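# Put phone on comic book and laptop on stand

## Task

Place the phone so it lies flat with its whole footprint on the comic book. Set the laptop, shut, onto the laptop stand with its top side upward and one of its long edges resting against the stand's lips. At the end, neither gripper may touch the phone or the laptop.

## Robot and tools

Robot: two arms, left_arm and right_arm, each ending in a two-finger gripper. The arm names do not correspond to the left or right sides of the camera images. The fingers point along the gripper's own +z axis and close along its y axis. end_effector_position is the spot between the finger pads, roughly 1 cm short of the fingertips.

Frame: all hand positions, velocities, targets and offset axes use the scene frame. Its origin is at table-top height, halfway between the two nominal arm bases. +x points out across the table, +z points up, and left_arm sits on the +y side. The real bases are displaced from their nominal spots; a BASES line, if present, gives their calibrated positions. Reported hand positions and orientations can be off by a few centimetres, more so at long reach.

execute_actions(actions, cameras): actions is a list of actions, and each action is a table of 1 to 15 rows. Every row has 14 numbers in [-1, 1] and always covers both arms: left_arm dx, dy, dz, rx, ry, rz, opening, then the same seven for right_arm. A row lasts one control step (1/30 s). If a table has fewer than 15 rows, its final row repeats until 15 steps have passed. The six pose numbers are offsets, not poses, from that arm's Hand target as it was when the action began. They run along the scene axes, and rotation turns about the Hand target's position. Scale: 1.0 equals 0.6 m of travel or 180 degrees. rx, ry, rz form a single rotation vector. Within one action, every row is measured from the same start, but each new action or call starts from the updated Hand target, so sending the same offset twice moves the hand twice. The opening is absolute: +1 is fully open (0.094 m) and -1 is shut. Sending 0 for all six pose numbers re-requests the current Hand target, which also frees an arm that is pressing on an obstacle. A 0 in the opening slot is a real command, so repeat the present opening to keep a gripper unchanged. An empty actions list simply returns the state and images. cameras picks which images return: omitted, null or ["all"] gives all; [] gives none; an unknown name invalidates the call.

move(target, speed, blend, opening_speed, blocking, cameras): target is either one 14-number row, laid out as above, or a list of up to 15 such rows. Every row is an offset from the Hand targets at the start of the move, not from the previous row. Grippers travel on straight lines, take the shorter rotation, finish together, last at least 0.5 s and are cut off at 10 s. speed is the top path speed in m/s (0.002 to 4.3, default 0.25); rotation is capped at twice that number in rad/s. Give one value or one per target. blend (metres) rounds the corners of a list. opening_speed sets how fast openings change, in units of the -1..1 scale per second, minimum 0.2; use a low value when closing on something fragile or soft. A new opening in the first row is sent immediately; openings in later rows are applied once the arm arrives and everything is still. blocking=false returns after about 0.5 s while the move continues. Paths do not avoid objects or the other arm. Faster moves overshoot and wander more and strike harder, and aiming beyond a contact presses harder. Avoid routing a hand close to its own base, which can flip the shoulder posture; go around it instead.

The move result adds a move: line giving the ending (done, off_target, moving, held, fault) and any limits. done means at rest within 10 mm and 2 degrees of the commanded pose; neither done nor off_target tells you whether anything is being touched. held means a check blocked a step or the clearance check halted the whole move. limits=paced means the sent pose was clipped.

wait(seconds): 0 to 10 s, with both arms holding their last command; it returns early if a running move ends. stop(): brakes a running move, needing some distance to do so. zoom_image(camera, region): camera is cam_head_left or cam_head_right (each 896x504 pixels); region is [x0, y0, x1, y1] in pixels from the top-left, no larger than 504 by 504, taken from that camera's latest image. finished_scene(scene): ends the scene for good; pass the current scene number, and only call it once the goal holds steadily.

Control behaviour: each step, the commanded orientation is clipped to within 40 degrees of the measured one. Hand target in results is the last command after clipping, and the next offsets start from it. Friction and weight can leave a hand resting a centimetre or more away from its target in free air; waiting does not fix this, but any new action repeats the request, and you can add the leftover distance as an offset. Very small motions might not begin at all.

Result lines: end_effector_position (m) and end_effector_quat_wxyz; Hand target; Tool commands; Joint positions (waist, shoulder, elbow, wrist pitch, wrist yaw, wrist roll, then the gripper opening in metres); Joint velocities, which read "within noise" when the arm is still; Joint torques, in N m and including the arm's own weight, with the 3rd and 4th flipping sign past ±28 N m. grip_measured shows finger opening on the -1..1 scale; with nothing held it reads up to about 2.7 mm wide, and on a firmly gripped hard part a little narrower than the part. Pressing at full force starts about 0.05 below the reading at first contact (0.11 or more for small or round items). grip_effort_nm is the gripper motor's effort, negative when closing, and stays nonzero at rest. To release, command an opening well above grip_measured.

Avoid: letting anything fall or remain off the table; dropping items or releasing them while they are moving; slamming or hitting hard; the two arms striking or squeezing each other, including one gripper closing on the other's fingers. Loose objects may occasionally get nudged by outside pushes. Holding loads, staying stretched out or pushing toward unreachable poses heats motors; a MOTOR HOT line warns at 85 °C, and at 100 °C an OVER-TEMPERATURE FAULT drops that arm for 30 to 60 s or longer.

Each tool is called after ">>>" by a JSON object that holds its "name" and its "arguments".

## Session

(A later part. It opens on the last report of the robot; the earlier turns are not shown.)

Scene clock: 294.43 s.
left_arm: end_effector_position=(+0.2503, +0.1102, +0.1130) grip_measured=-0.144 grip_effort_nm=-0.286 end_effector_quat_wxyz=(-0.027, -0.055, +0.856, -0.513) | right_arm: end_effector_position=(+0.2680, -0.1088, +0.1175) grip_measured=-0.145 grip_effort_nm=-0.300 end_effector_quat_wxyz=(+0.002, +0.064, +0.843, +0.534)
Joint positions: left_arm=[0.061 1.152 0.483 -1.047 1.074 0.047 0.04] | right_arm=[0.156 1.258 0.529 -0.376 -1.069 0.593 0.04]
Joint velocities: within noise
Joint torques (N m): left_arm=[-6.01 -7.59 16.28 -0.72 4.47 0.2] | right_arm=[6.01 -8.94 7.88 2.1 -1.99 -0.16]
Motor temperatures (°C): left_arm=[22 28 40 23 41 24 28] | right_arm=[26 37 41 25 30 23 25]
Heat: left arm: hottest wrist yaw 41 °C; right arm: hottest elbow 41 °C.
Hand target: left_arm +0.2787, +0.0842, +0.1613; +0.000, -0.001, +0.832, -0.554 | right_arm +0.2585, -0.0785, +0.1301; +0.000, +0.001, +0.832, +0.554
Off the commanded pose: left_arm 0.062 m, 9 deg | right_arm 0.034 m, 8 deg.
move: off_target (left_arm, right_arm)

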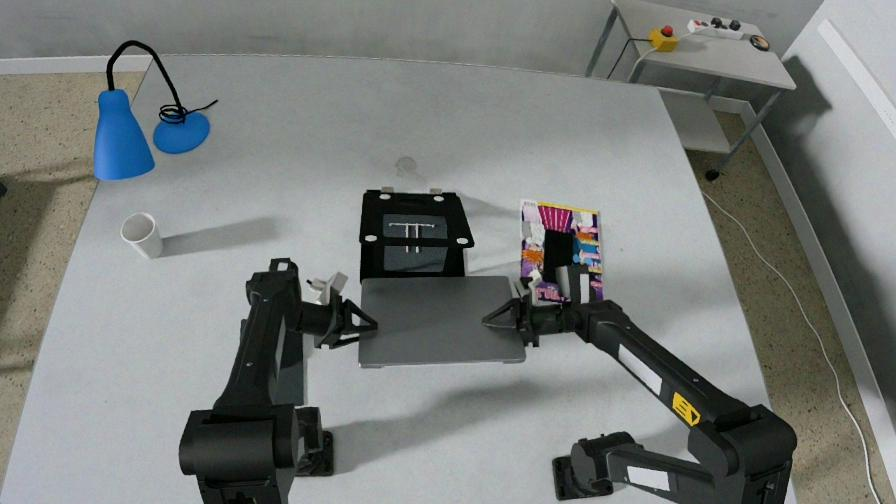

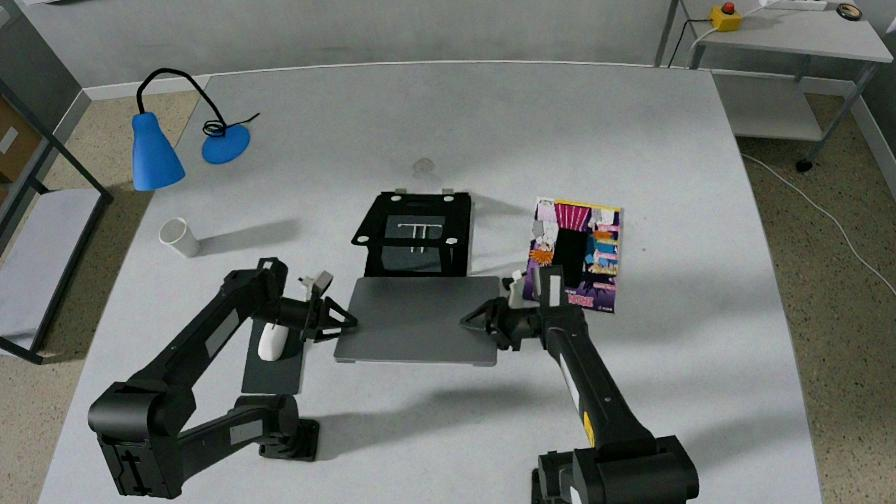

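>>> {"name": "move", "arguments": {"target": [[0.0,-0.01,0.0,-0.05,0,0,-0.45,-0.0,0.0,0.03,0.05,0,0,-0.45]], "speed": 0.06, "opening_speed": 0.2}}

>>> {"name": "zoom_image", "arguments": {"camera": "cam_head_left", "region": [280, 220, 580, 440]}}

>>> {"name": "zoom_image", "arguments": {"camera": "cam_head_right", "region": [280, 220, 580, 440]}}

Scene clock: 298.93 s.
left_arm: end_effector_position=(+0.2585, +0.0944, +0.1343) grip_measured=-0.436 grip_effort_nm=-0.979 end_effector_quat_wxyz=(-0.023, -0.050, +0.794, -0.606) | right_arm: end_effector_position=(+0.2741, -0.1022, +0.1473) grip_measured=-0.445 grip_effort_nm=-0.789 end_effector_quat_wxyz=(+0.008, +0.051, +0.788, +0.613)
Joint positions: left_arm=[0.051 1.221 0.483 -1.025 1.297 0.1 0.026] | right_arm=[0.137 1.259 0.49 -0.096 -1.239 0.786 0.026]
Joint velocities: within noise
Joint torques (N m): left_arm=[-5.77 -7.88 13.34 0.58 2 0.11] | right_arm=[5.48 -8.12 6.65 1.88 -0.92 -0.25]
Motor temperatures (°C): left_arm=[23 28 41 23 45 24 28] | right_arm=[26 37 40 25 30 23 25]
Heat: left arm: hottest wrist yaw 45 °C; right arm: hottest elbow 40 °C.
Hand target: left_arm +0.2787, +0.0782, +0.1612; +0.000, -0.001, +0.786, -0.618 | right_arm +0.2586, -0.0786, +0.1482; +0.000, +0.001, +0.786, +0.618
Off the commanded pose: left_arm 0.037 m, 6 deg | right_arm 0.028 m, 6 deg.
move: off_target (left_arm, right_arm)

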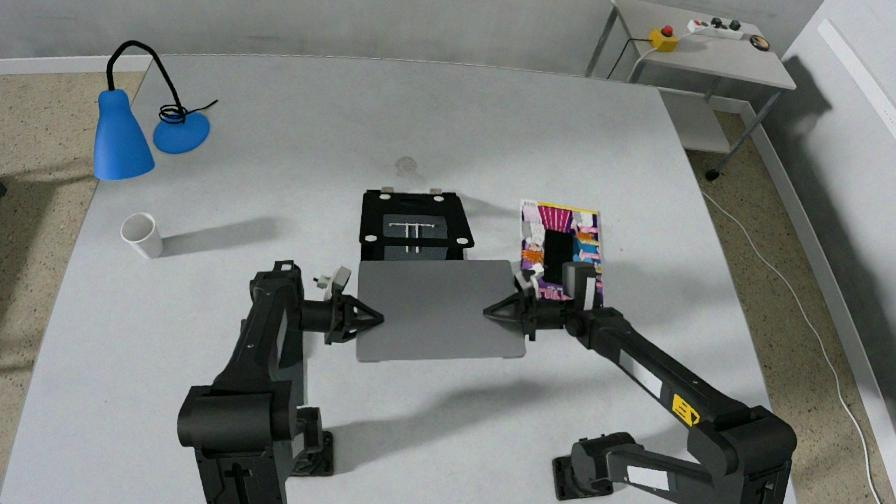

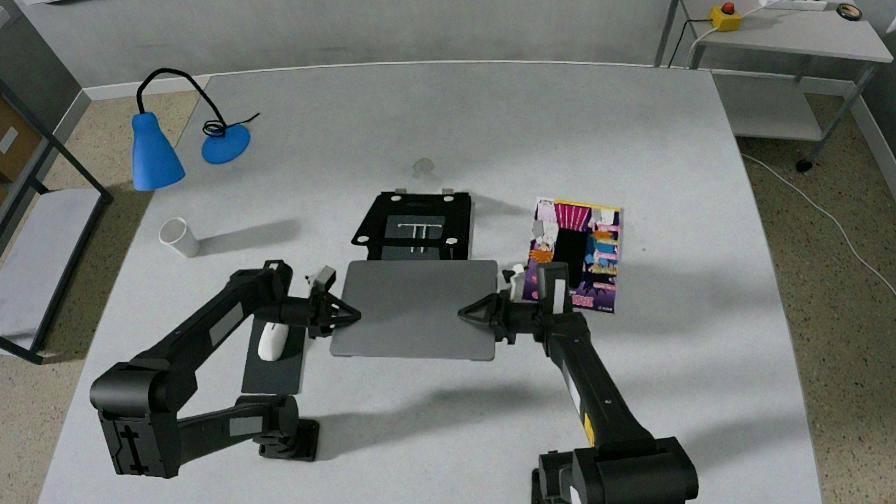

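Scaled by 1.680.

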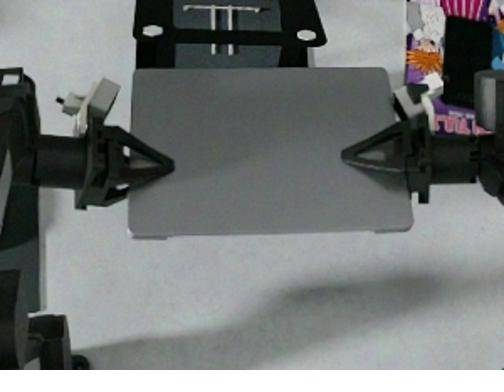

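Scaled by 1.680.

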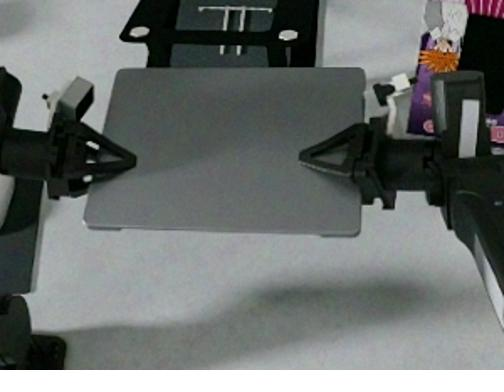

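>>> {"name": "move", "arguments": {"target": [[0,0.005,0.06,0,0,0,-0.5,0.02,0,0.08,0,0,0,-0.5],[0.08,0.005,0.135,0,0,-0.01,-0.5,0.1,0,0.165,0,0,-0.01,-0.5]], "speed": 0.06, "blend": 0.02, "opening_speed": 0.2}}

>>> {"name": "zoom_image", "arguments": {"camera": "cam_head_left", "region": [300, 150, 600, 400]}}

Scene clock: 309.03 s.
left_arm: end_effector_position=(+0.2949, +0.0966, +0.1990) grip_measured=-0.442 grip_effort_nm=-1.009 end_effector_quat_wxyz=(-0.056, -0.061, +0.785, -0.614) | right_arm: end_effector_position=(+0.3091, -0.1002, +0.2185) grip_measured=-0.493 grip_effort_nm=-0.911 end_effector_quat_wxyz=(-0.011, +0.074, +0.787, +0.613)
Joint positions: left_arm=[0.051 1.257 0.698 -1.372 1.312 0.203 0.026] | right_arm=[0.128 1.205 0.686 -0.37 -1.244 0.82 0.024]
Joint velocities: within noise
Joint torques (N m): left_arm=[-5.6 -8.7 19.29 -0.17 1.16 0.41] | right_arm=[3.96 -9.7 13.42 0.69 -0.69 -0.4]
Motor temperatures (°C): left_arm=[23 28 42 23 41 24 28] | right_arm=[26 36 40 25 28 24 25]
Heat: left arm: hottest elbow 42 °C; right arm: hottest elbow 40 °C.
Hand target: left_arm +0.3266, +0.0812, +0.2423; -0.009, +0.012, +0.786, -0.618 | right_arm +0.3186, -0.0785, +0.2473; +0.010, +0.013, +0.786, +0.618
Off the commanded pose: left_arm 0.056 m, 10 deg | right_arm 0.037 m, 7 deg.
move: off_target (left_arm, right_arm)

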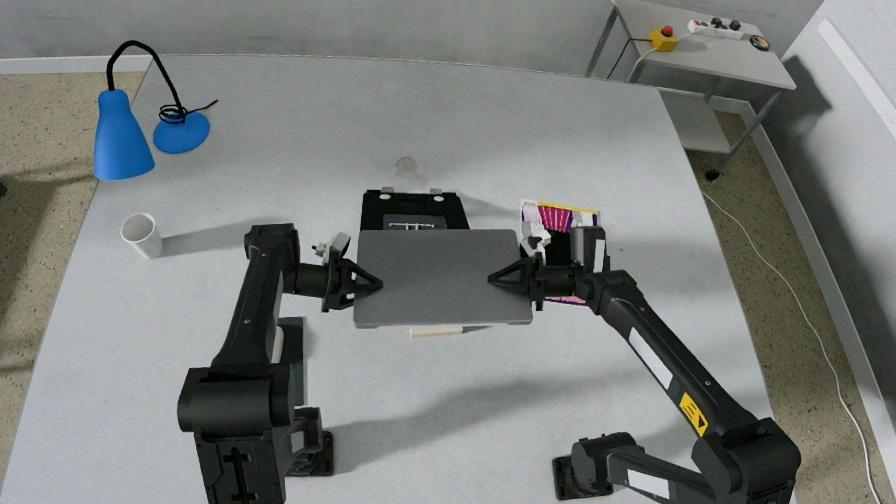

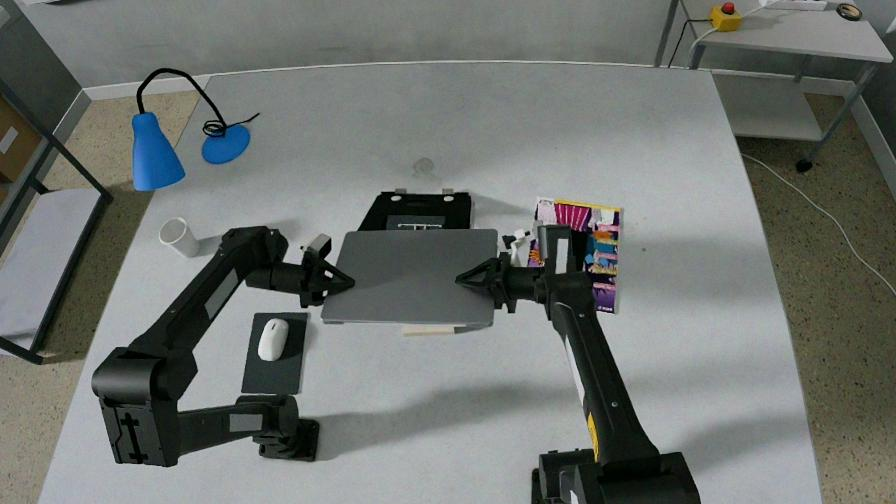

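Scaled by 1.680.

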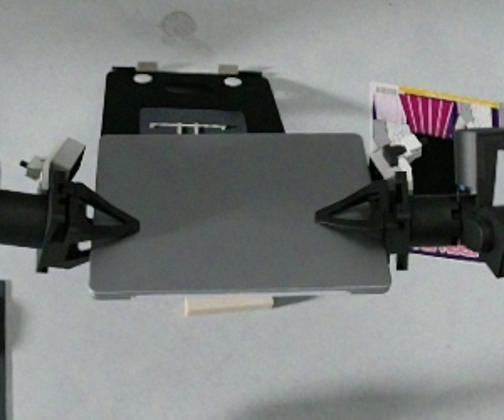

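>>> {"name": "move", "arguments": {"target": [[0.15,0.04,0.05,0,0.03,-0.01,-0.5,0.14,0.04,0.0,0,0.03,-0.01,-0.5],[0.27,0.075,0.06,0,0.06,-0.015,-0.5,0.265,0.075,0.02,0,0.06,-0.015,-0.5]], "speed": 0.08, "blend": 0.03}}

>>> {"name": "zoom_image", "arguments": {"camera": "cam_head_left", "region": [300, 130, 580, 330]}}

>>> {"name": "zoom_image", "arguments": {"camera": "cam_head_right", "region": [300, 130, 580, 330]}}

Scene clock: 317.20 s.
left_arm: end_effector_position=(+0.4582, +0.1277, +0.2244) grip_measured=-0.463 grip_effort_nm=-1.009 end_effector_quat_wxyz=(-0.112, -0.111, +0.784, -0.600) | right_arm: end_effector_position=(+0.4683, -0.0658, +0.2350) grip_measured=-0.499 grip_effort_nm=-1.038 end_effector_quat_wxyz=(-0.067, +0.137, +0.775, +0.614)
Joint positions: left_arm=[0.089 1.688 1.233 -1.668 1.268 0.248 0.025] | right_arm=[0.153 1.606 1.128 -0.355 -1.243 1.048 0.024]
Joint velocities: within noise
Joint torques (N m): left_arm=[-2.32 -18.61 19.67 -0.83 0.63 0.04] | right_arm=[4.37 -17.08 13.89 0.36 0.16 -0.23]
Motor temperatures (°C): left_arm=[23 28 43 23 38 24 28] | right_arm=[26 36 41 25 27 24 26]
Heat: left arm: hottest elbow 43 °C; right arm: hottest elbow 41 °C.
Hand target: left_arm +0.4887, +0.1261, +0.2785; -0.098, -0.028, +0.781, -0.616 | right_arm +0.4776, -0.0335, +0.2591; -0.050, +0.090, +0.783, +0.614
Off the commanded pose: left_arm 0.062 m, 10 deg | right_arm 0.041 m, 6 deg.
joint sent to its limit (left arm) — joint 4 (wrist pitch), lower limit. The joint targets are off in position and orientation.
move: off_target (left_arm, right_arm)

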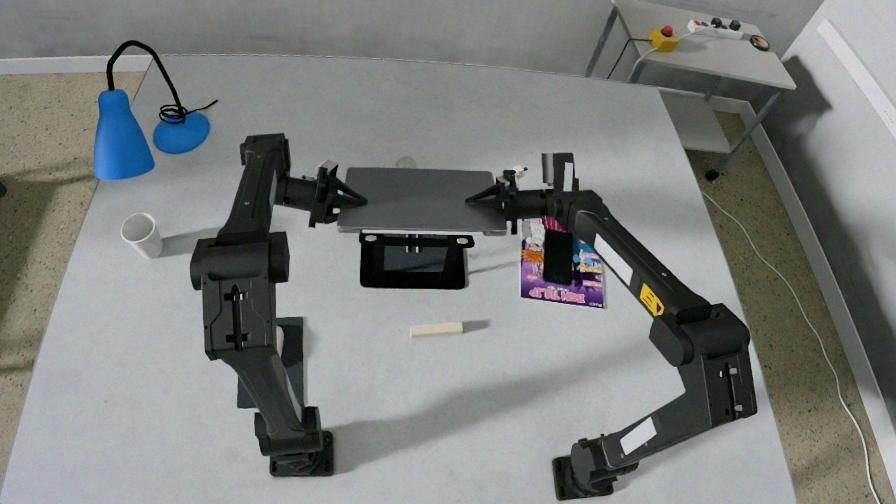

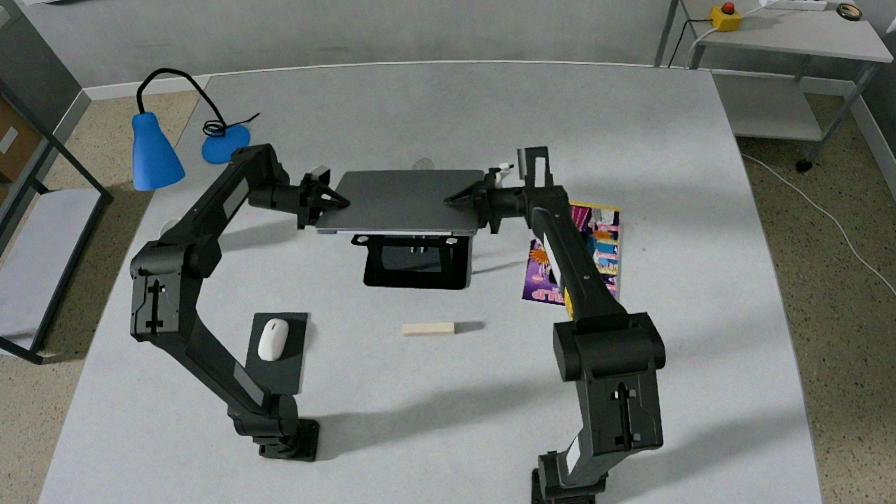

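Scaled by 1.800.

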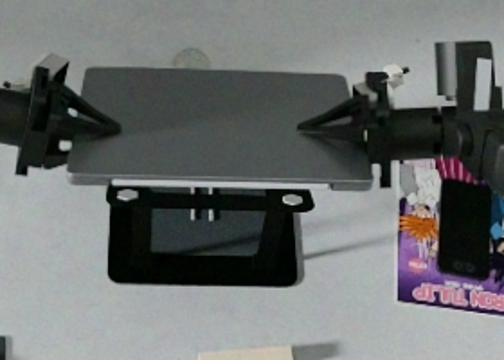

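Scaled by 1.800.

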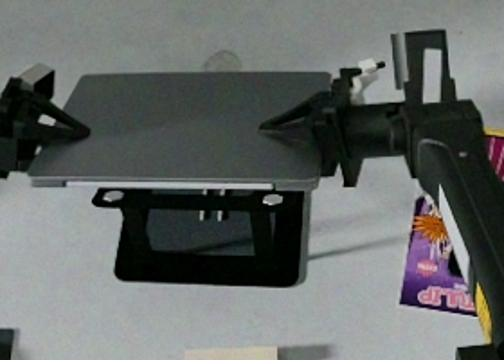

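>>> {"name": "move", "arguments": {"target": [[0.02,0.015,-0.12,0,0.05,0.0,-0.5,0.03,0.015,-0.14,0,0.055,0.0,-0.5]], "speed": 0.06}}

>>> {"name": "zoom_image", "arguments": {"camera": "cam_head_left", "region": [300, 130, 580, 330]}}

>>> {"name": "zoom_image", "arguments": {"camera": "cam_head_right", "region": [300, 130, 580, 330]}}

Scene clock: 332.13 s.
left_arm: end_effector_position=(+0.4685, +0.1380, +0.1566) grip_measured=-0.476 grip_effort_nm=-1.009 end_effector_quat_wxyz=(-0.178, -0.165, +0.770, -0.590) | right_arm: end_effector_position=(+0.4820, -0.0553, +0.1626) grip_measured=-0.499 grip_effort_nm=-1.043 end_effector_quat_wxyz=(-0.137, +0.184, +0.764, +0.603)
Joint positions: left_arm=[0.108 1.855 1.236 -1.67 1.247 0.241 0.025] | right_arm=[0.165 1.77 1.136 -0.289 -1.272 1.129 0.024]
Joint velocities: within noise
Joint torques (N m): left_arm=[-3.08 -21.07 16.85 -0.83 0.53 0.29] | right_arm=[4.07 -17.67 12.44 1.22 0.32 -0.15]
Motor temperatures (°C): left_arm=[23 28 45 23 34 24 29] | right_arm=[26 37 43 25 26 24 26]
Heat: left arm: hottest elbow 45 °C; right arm: hottest elbow 43 °C.
Hand target: left_arm +0.5006, +0.1351, +0.2063; -0.159, -0.076, +0.771, -0.612 | right_arm +0.4958, -0.0246, +0.1752; -0.117, +0.143, +0.776, +0.604
Off the commanded pose: left_arm 0.059 m, 11 deg | right_arm 0.036 m, 5 deg.
joint sent to its limit (left arm) — joint 4 (wrist pitch), lower limit. The joint targets are off in position and orientation.
move: off_target (left_arm, right_arm)

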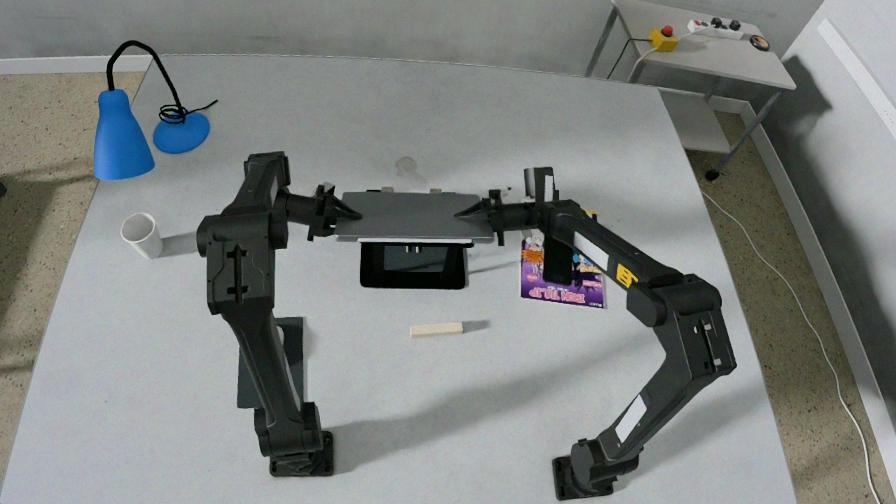

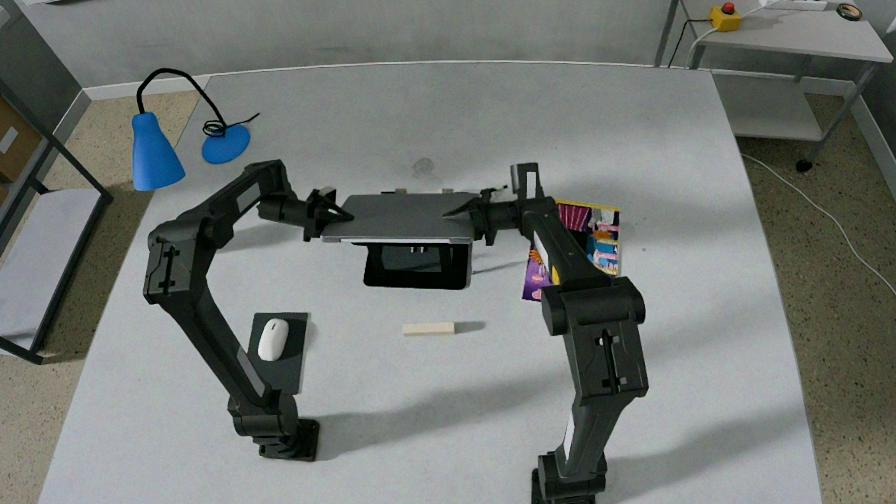

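Scaled by 1.800.

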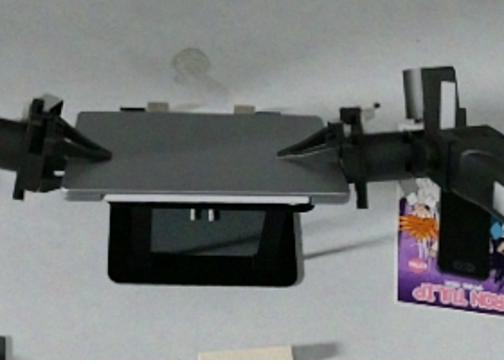

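Scaled by 1.800.

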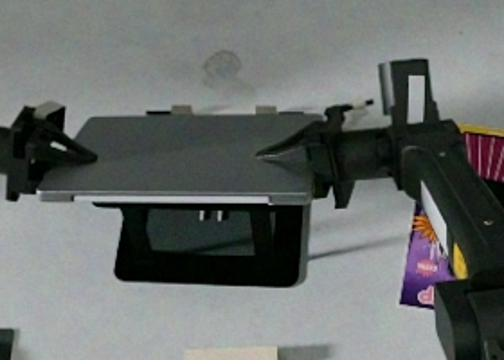

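>>> {"name": "move", "arguments": {"target": [[0.0,-0.01,-0.045,0,0.0,0.0,-0.5,0.0,-0.01,-0.04,0,0.0,0.0,-0.5]], "speed": 0.05}}

>>> {"name": "zoom_image", "arguments": {"camera": "cam_head_left", "region": [300, 130, 580, 330]}}

>>> {"name": "zoom_image", "arguments": {"camera": "cam_head_right", "region": [300, 130, 580, 330]}}

Scene clock: 340.73 s.
left_arm: end_effector_position=(+0.4720, +0.1383, +0.1367) grip_measured=-0.484 grip_effort_nm=-1.009 end_effector_quat_wxyz=(-0.186, -0.167, +0.765, -0.594) | right_arm: end_effector_position=(+0.4860, -0.0547, +0.1433) grip_measured=-0.497 grip_effort_nm=-1.004 end_effector_quat_wxyz=(-0.139, +0.187, +0.764, +0.602)
Joint positions: left_arm=[0.108 1.91 1.242 -1.67 1.253 0.275 0.024] | right_arm=[0.165 1.811 1.136 -0.258 -1.271 1.127 0.024]
Joint velocities: within noise
Joint torques (N m): left_arm=[-3.72 -20.89 15.36 -1.14 0.48 0.5] | right_arm=[3.19 -18.96 10.86 1.37 0.09 -0.33]
Motor temperatures (°C): left_arm=[23 29 46 23 33 24 29] | right_arm=[26 37 45 25 26 24 27]
Heat: left arm: hottest elbow 46 °C; right arm: hottest elbow 45 °C.
Hand target: left_arm +0.5006, +0.1291, +0.1794; -0.159, -0.076, +0.771, -0.612 | right_arm +0.4957, -0.0306, +0.1512; -0.117, +0.143, +0.776, +0.604
Off the commanded pose: left_arm 0.052 m, 11 deg | right_arm 0.027 m, 6 deg.
joint sent to its limit (left arm) — joint 4 (wrist pitch), lower limit. The joint targets are off in position and orientation.
move: off_target (left_arm, right_arm)

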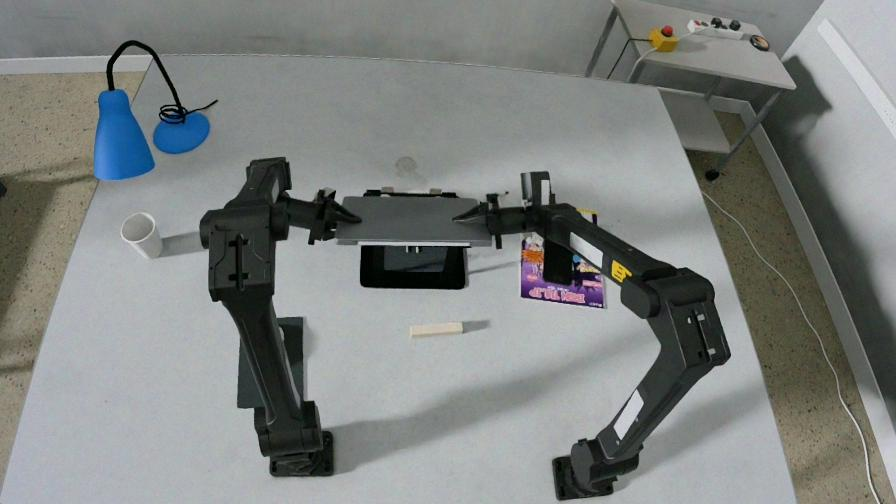

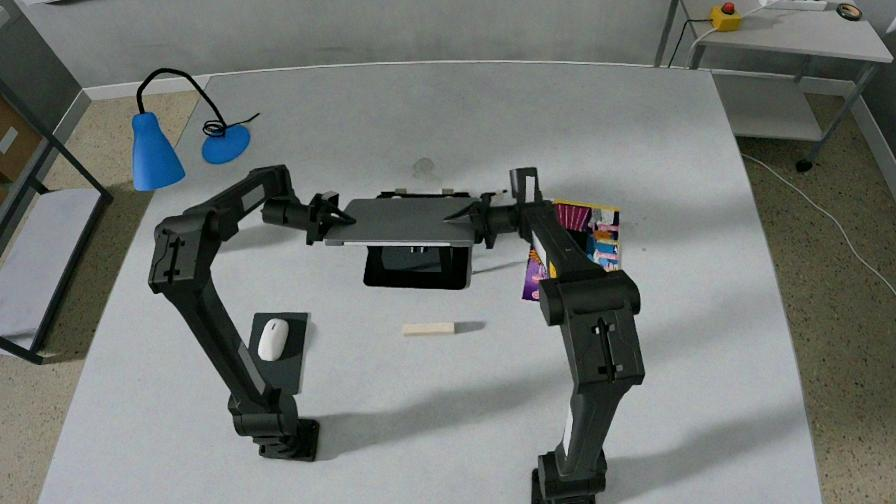

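Scaled by 1.800.

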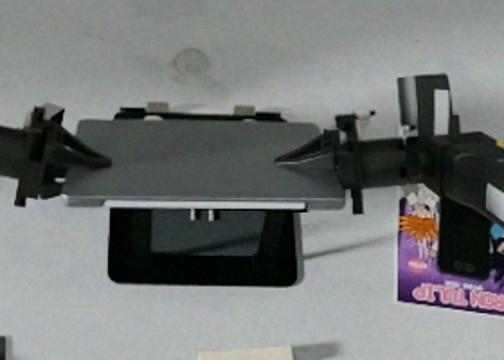

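Scaled by 1.800.

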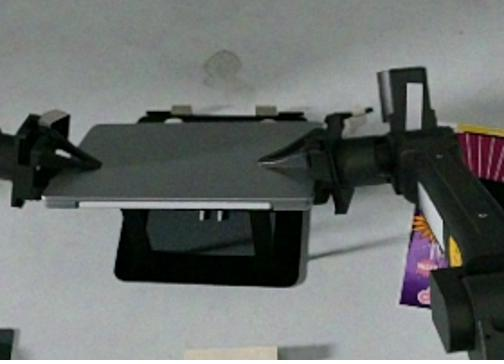

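>>> {"name": "move", "arguments": {"target": [[0.06,-0.01,-0.01,0,0.0,0.0,-0.5,0.06,-0.01,-0.01,0,0.0,0.0,-0.5]], "speed": 0.05}}

>>> {"name": "zoom_image", "arguments": {"camera": "cam_head_left", "region": [300, 130, 580, 330]}}

>>> {"name": "zoom_image", "arguments": {"camera": "cam_head_right", "region": [300, 130, 580, 330]}}

Scene clock: 345.87 s.
left_arm: end_effector_position=(+0.5041, +0.1398, +0.1249) grip_measured=-0.485 grip_effort_nm=-1.004 end_effector_quat_wxyz=(-0.182, -0.166, +0.763, -0.597) | right_arm: end_effector_position=(+0.5176, -0.0525, +0.1336) grip_measured=-0.499 grip_effort_nm=-1.043 end_effector_quat_wxyz=(-0.139, +0.183, +0.766, +0.601)
Joint positions: left_arm=[0.103 1.99 1.338 -1.67 1.264 0.266 0.024] | right_arm=[0.159 1.895 1.243 -0.313 -1.275 1.088 0.024]
Joint velocities: within noise
Joint torques (N m): left_arm=[-4.89 -22.01 16.62 -1.17 0.51 0.34] | right_arm=[2.02 -19.78 12 0.53 -0.27 -0.48]
Motor temperatures (°C): left_arm=[23 29 46 23 32 24 29] | right_arm=[26 37 46 25 26 24 27]
Heat: left arm: hottest elbow 46 °C; right arm: hottest elbow 46 °C.
Hand target: left_arm +0.5367, +0.1231, +0.1734; -0.159, -0.076, +0.771, -0.612 | right_arm +0.5317, -0.0366, +0.1452; -0.117, +0.143, +0.776, +0.604
Off the commanded pose: left_arm 0.061 m, 11 deg | right_arm 0.024 m, 5 deg.
joint sent to its limit (left arm) — joint 4 (wrist pitch), lower limit. The joint targets are off in position and orientation.
move: off_target (left_arm, right_arm)

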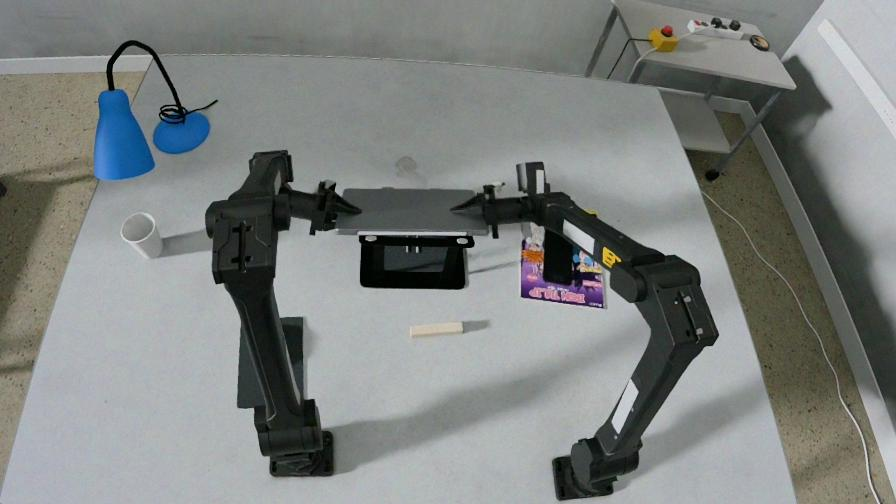

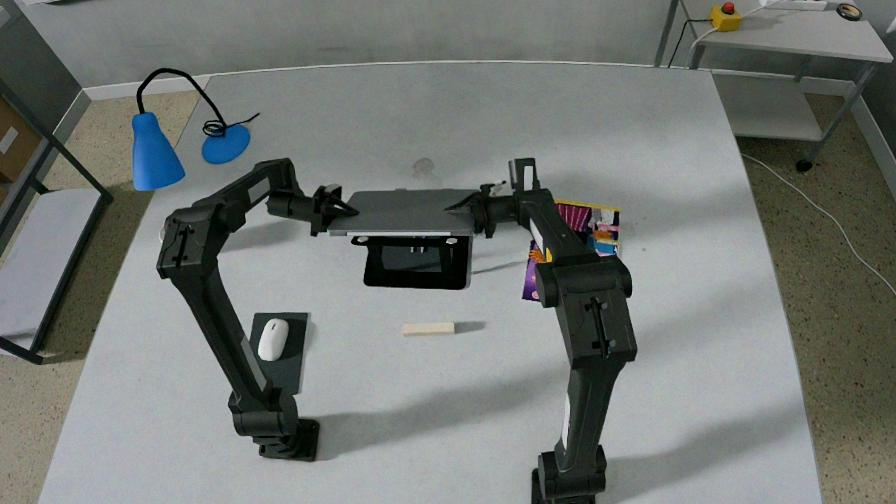

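Scaled by 1.800.

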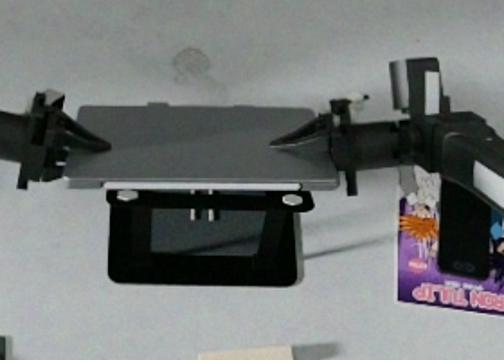

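Scaled by 1.800.

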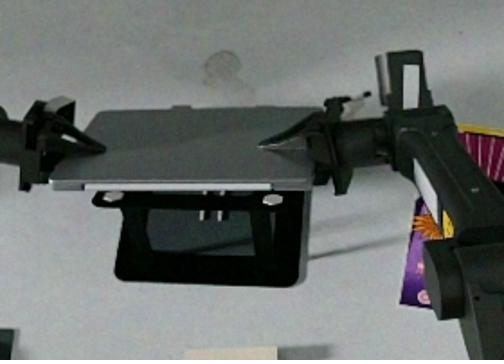

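>>> {"name": "move", "arguments": {"target": [[0.0,0.0,-0.035,0,0.0,0.0,-0.5,-0.005,0.0,-0.045,0,0.0,0.0,-0.5]], "speed": 0.04}}

>>> {"name": "zoom_image", "arguments": {"camera": "cam_head_left", "region": [300, 130, 580, 330]}}

>>> {"name": "zoom_image", "arguments": {"camera": "cam_head_right", "region": [300, 130, 580, 330]}}

Scene clock: 351.83 s.
left_arm: end_effector_position=(+0.5075, +0.1395, +0.1117) grip_measured=-0.486 grip_effort_nm=-1.009 end_effector_quat_wxyz=(-0.182, -0.161, +0.762, -0.600) | right_arm: end_effector_position=(+0.5213, -0.0527, +0.1201) grip_measured=-0.499 grip_effort_nm=-0.911 end_effector_quat_wxyz=(-0.135, +0.179, +0.766, +0.602)
Joint positions: left_arm=[0.102 2.027 1.35 -1.67 1.265 0.296 0.024] | right_arm=[0.158 1.924 1.243 -0.278 -1.275 1.082 0.024]
Joint velocities: within noise
Joint torques (N m): left_arm=[-4.84 -22.42 15.64 -1.2 0.34 0.39] | right_arm=[1.79 -19.43 10.04 1.2 -0.18 -0.42]
Motor temperatures (°C): left_arm=[23 30 45 23 32 24 29] | right_arm=[26 38 47 25 26 24 27]
Heat: left arm: hottest elbow 45 °C; right arm: hottest elbow 47 °C.
Hand target: left_arm +0.5366, +0.1231, +0.1524; -0.159, -0.076, +0.771, -0.612 | right_arm +0.5286, -0.0367, +0.1182; -0.117, +0.143, +0.776, +0.603
Off the commanded pose: left_arm 0.053 m, 10 deg | right_arm 0.018 m, 5 deg.
joint sent to its limit (left arm) — joint 4 (wrist pitch), lower limit. The joint targets are off in position and orientation.
move: off_target (left_arm, right_arm)

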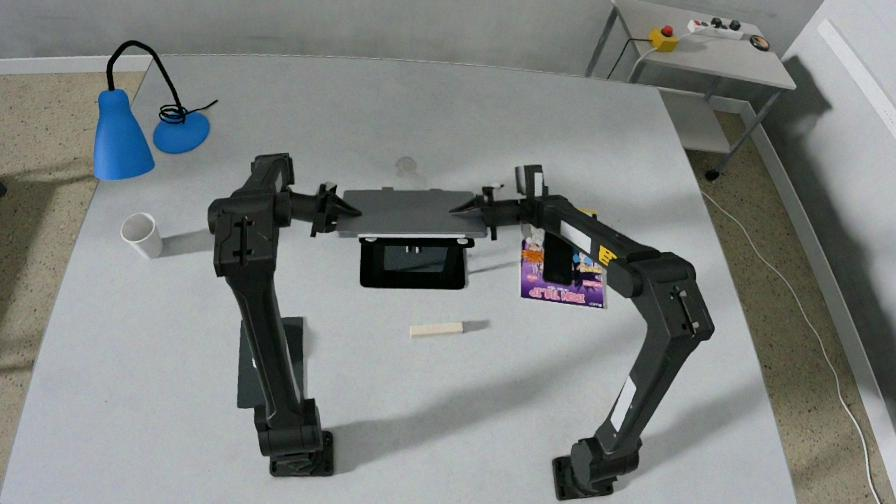

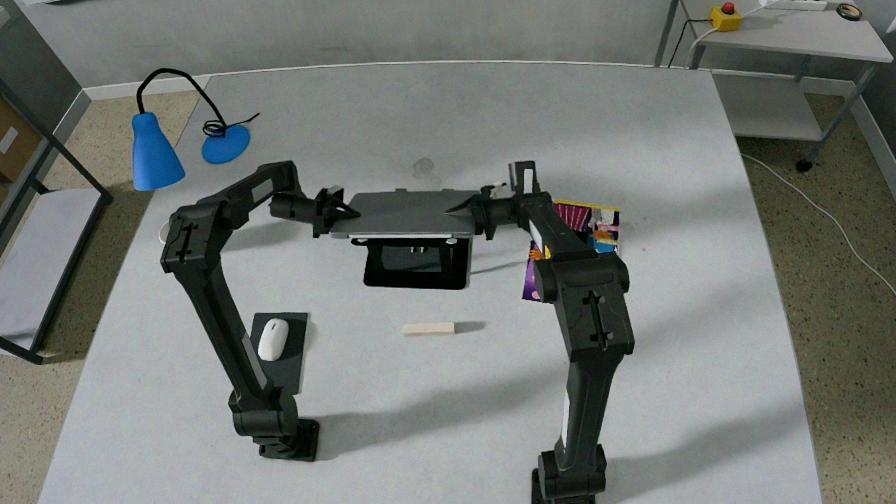

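Scaled by 1.800.

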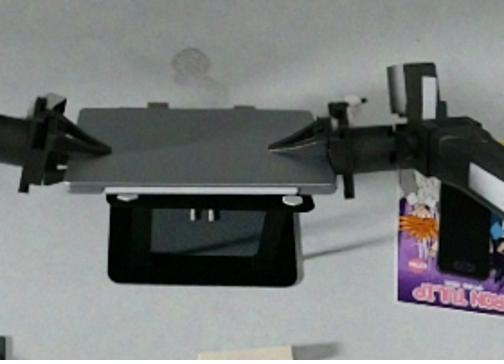

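Scaled by 1.800.

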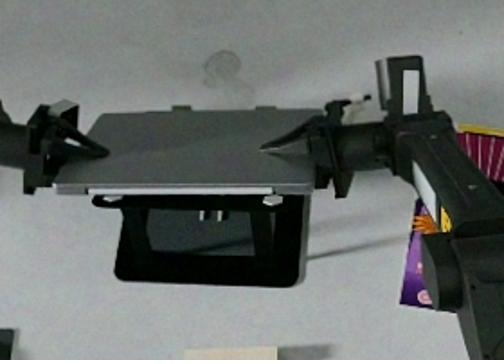

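>>> {"name": "move", "arguments": {"target": [[0.0,0.0,-0.025,0,0.0,0.0,-0.5,0.0,0.0,-0.03,0,0.0,0.0,-0.5]], "speed": 0.04}}

>>> {"name": "zoom_image", "arguments": {"camera": "cam_head_left", "region": [300, 130, 580, 330]}}

>>> {"name": "zoom_image", "arguments": {"camera": "cam_head_right", "region": [300, 130, 580, 330]}}

Scene clock: 355.97 s.
left_arm: end_effector_position=(+0.5123, +0.1388, +0.1058) grip_measured=-0.486 grip_effort_nm=-1.009 end_effector_quat_wxyz=(-0.175, -0.151, +0.763, -0.604) | right_arm: end_effector_position=(+0.5259, -0.0535, +0.1163) grip_measured=-0.498 grip_effort_nm=-0.481 end_effector_quat_wxyz=(-0.123, +0.173, +0.767, +0.605)
Joint positions: left_arm=[0.1 2.049 1.365 -1.67 1.27 0.328 0.024] | right_arm=[0.155 1.935 1.243 -0.241 -1.272 1.083 0.024]
Joint velocities: left_arm=[within noise] | right_arm=[-0.024 0.005 -0.007 -0.002 -0.007 -0.037 0.009]
Joint torques (N m): left_arm=[-4.78 -21.66 14.34 -1.22 0.14 0.34] | right_arm=[2.32 -18.32 9.2 1.29 -0.34 -0.44]
Motor temperatures (°C): left_arm=[23 30 45 24 32 24 29] | right_arm=[26 38 47 25 26 24 27]
Heat: left arm: hottest elbow 45 °C; right arm: hottest elbow 47 °C.
Hand target: left_arm +0.5366, +0.1232, +0.1374; -0.159, -0.076, +0.771, -0.612 | right_arm +0.5286, -0.0366, +0.1002; -0.117, +0.143, +0.776, +0.603
Off the commanded pose: left_arm 0.043 m, 9 deg | right_arm 0.024 m, 4 deg.
joint sent to its limit (left arm) — joint 4 (wrist pitch), lower limit. The joint targets are off in position and orientation.
move: off_target (left_arm, right_arm)

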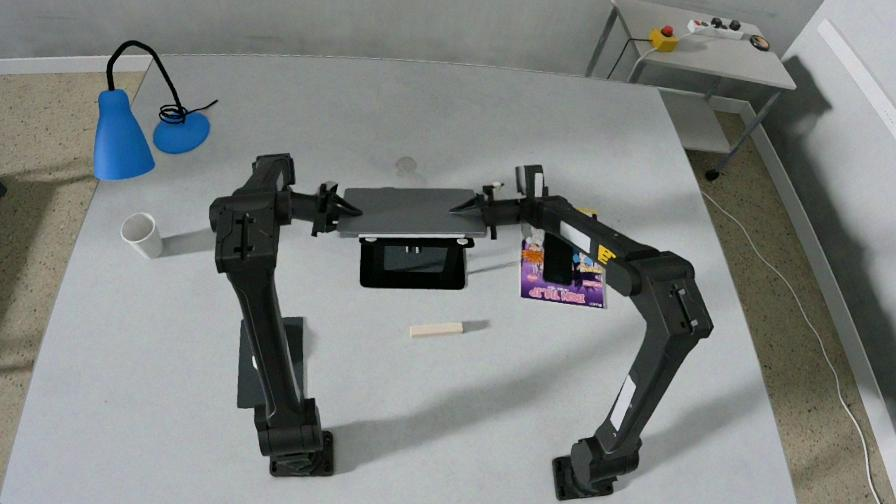

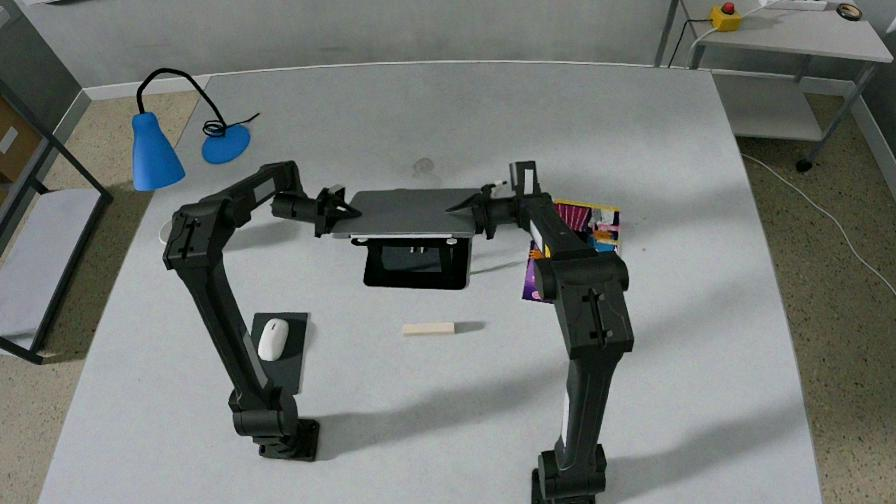

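Scaled by 1.800.

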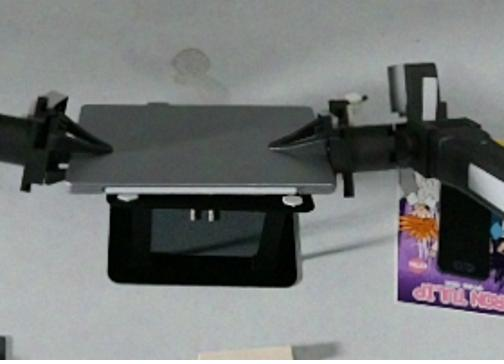

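Scaled by 1.800.

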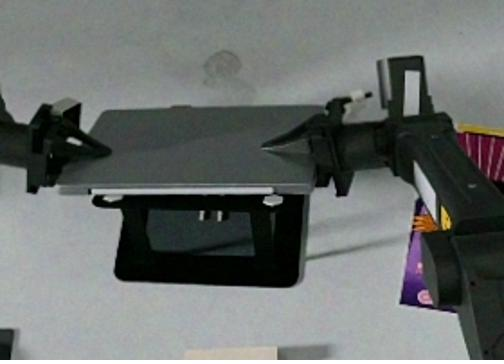

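>>> {"name": "move", "arguments": {"target": [[-0.015,0.0,0.0,0,0.06,0.0,-0.5,-0.01,0.0,0.02,0,0.06,0.0,-0.5]], "speed": 0.05}}

>>> {"name": "zoom_image", "arguments": {"camera": "cam_head_left", "region": [300, 130, 580, 330]}}

>>> {"name": "zoom_image", "arguments": {"camera": "cam_head_right", "region": [300, 130, 580, 330]}}

Scene clock: 363.10 s.
left_arm: end_effector_position=(+0.5124, +0.1384, +0.1059) grip_measured=-0.496 grip_effort_nm=-0.994 end_effector_quat_wxyz=(-0.204, -0.187, +0.754, -0.595) | right_arm: end_effector_position=(+0.5261, -0.0539, +0.1149) grip_measured=-0.493 grip_effort_nm=-0.828 end_effector_quat_wxyz=(-0.163, +0.199, +0.761, +0.596)
Joint positions: left_arm=[0.099 2.049 1.365 -1.67 1.272 0.233 0.024] | right_arm=[0.153 1.954 1.284 -0.36 -1.291 1.081 0.024]
Joint velocities: within noise
Joint torques (N m): left_arm=[-4.48 -22.36 12.22 -1.13 0.01 -0.36] | right_arm=[2.37 -21.36 9.24 -0.59 -0.71 0.16]
Motor temperatures (°C): left_arm=[23 30 45 24 31 24 29] | right_arm=[26 37 47 25 26 24 26]
Heat: left arm: hottest elbow 45 °C; right arm: hottest elbow 47 °C.
Hand target: left_arm +0.5276, +0.1231, +0.1373; -0.231, -0.133, +0.753, -0.602 | right_arm +0.5226, -0.0365, +0.1121; -0.190, +0.199, +0.761, +0.587
Off the commanded pose: left_arm 0.038 m, 7 deg | right_arm 0.018 m, 3 deg.
joint sent to its limit (left arm) — joint 4 (wrist pitch), lower limit. The joint targets are off in orientation, not in position.
move: off_target (left_arm, right_arm)

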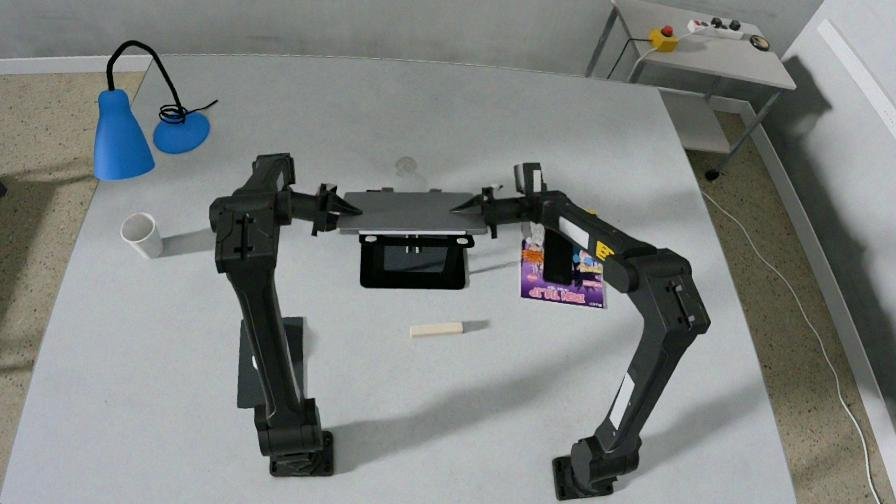

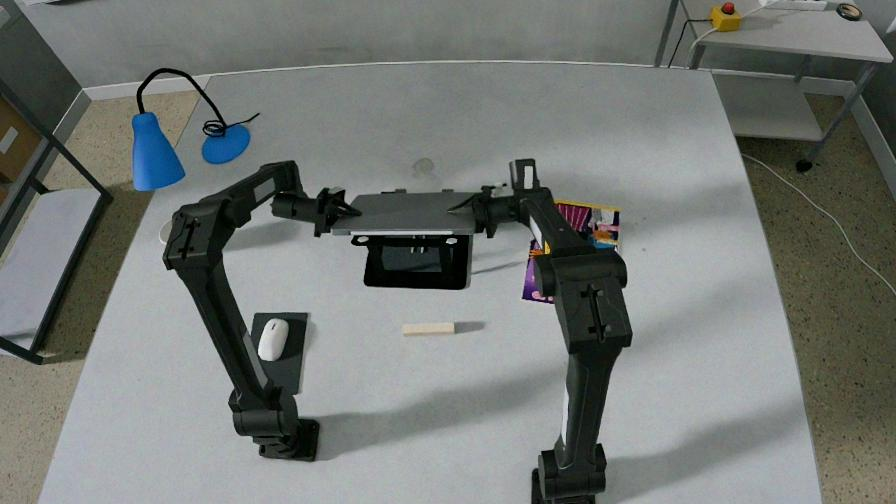

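Scaled by 1.800.

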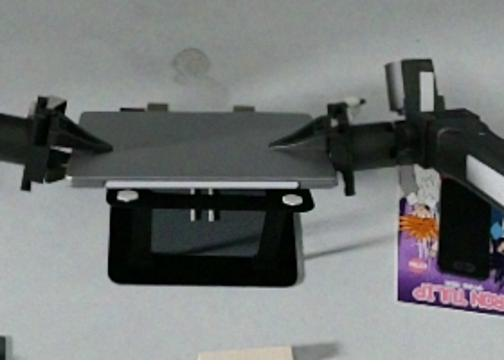

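Scaled by 1.800.

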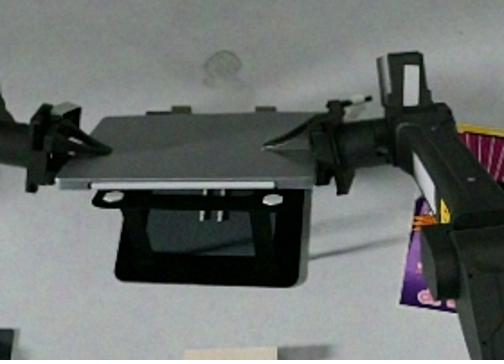

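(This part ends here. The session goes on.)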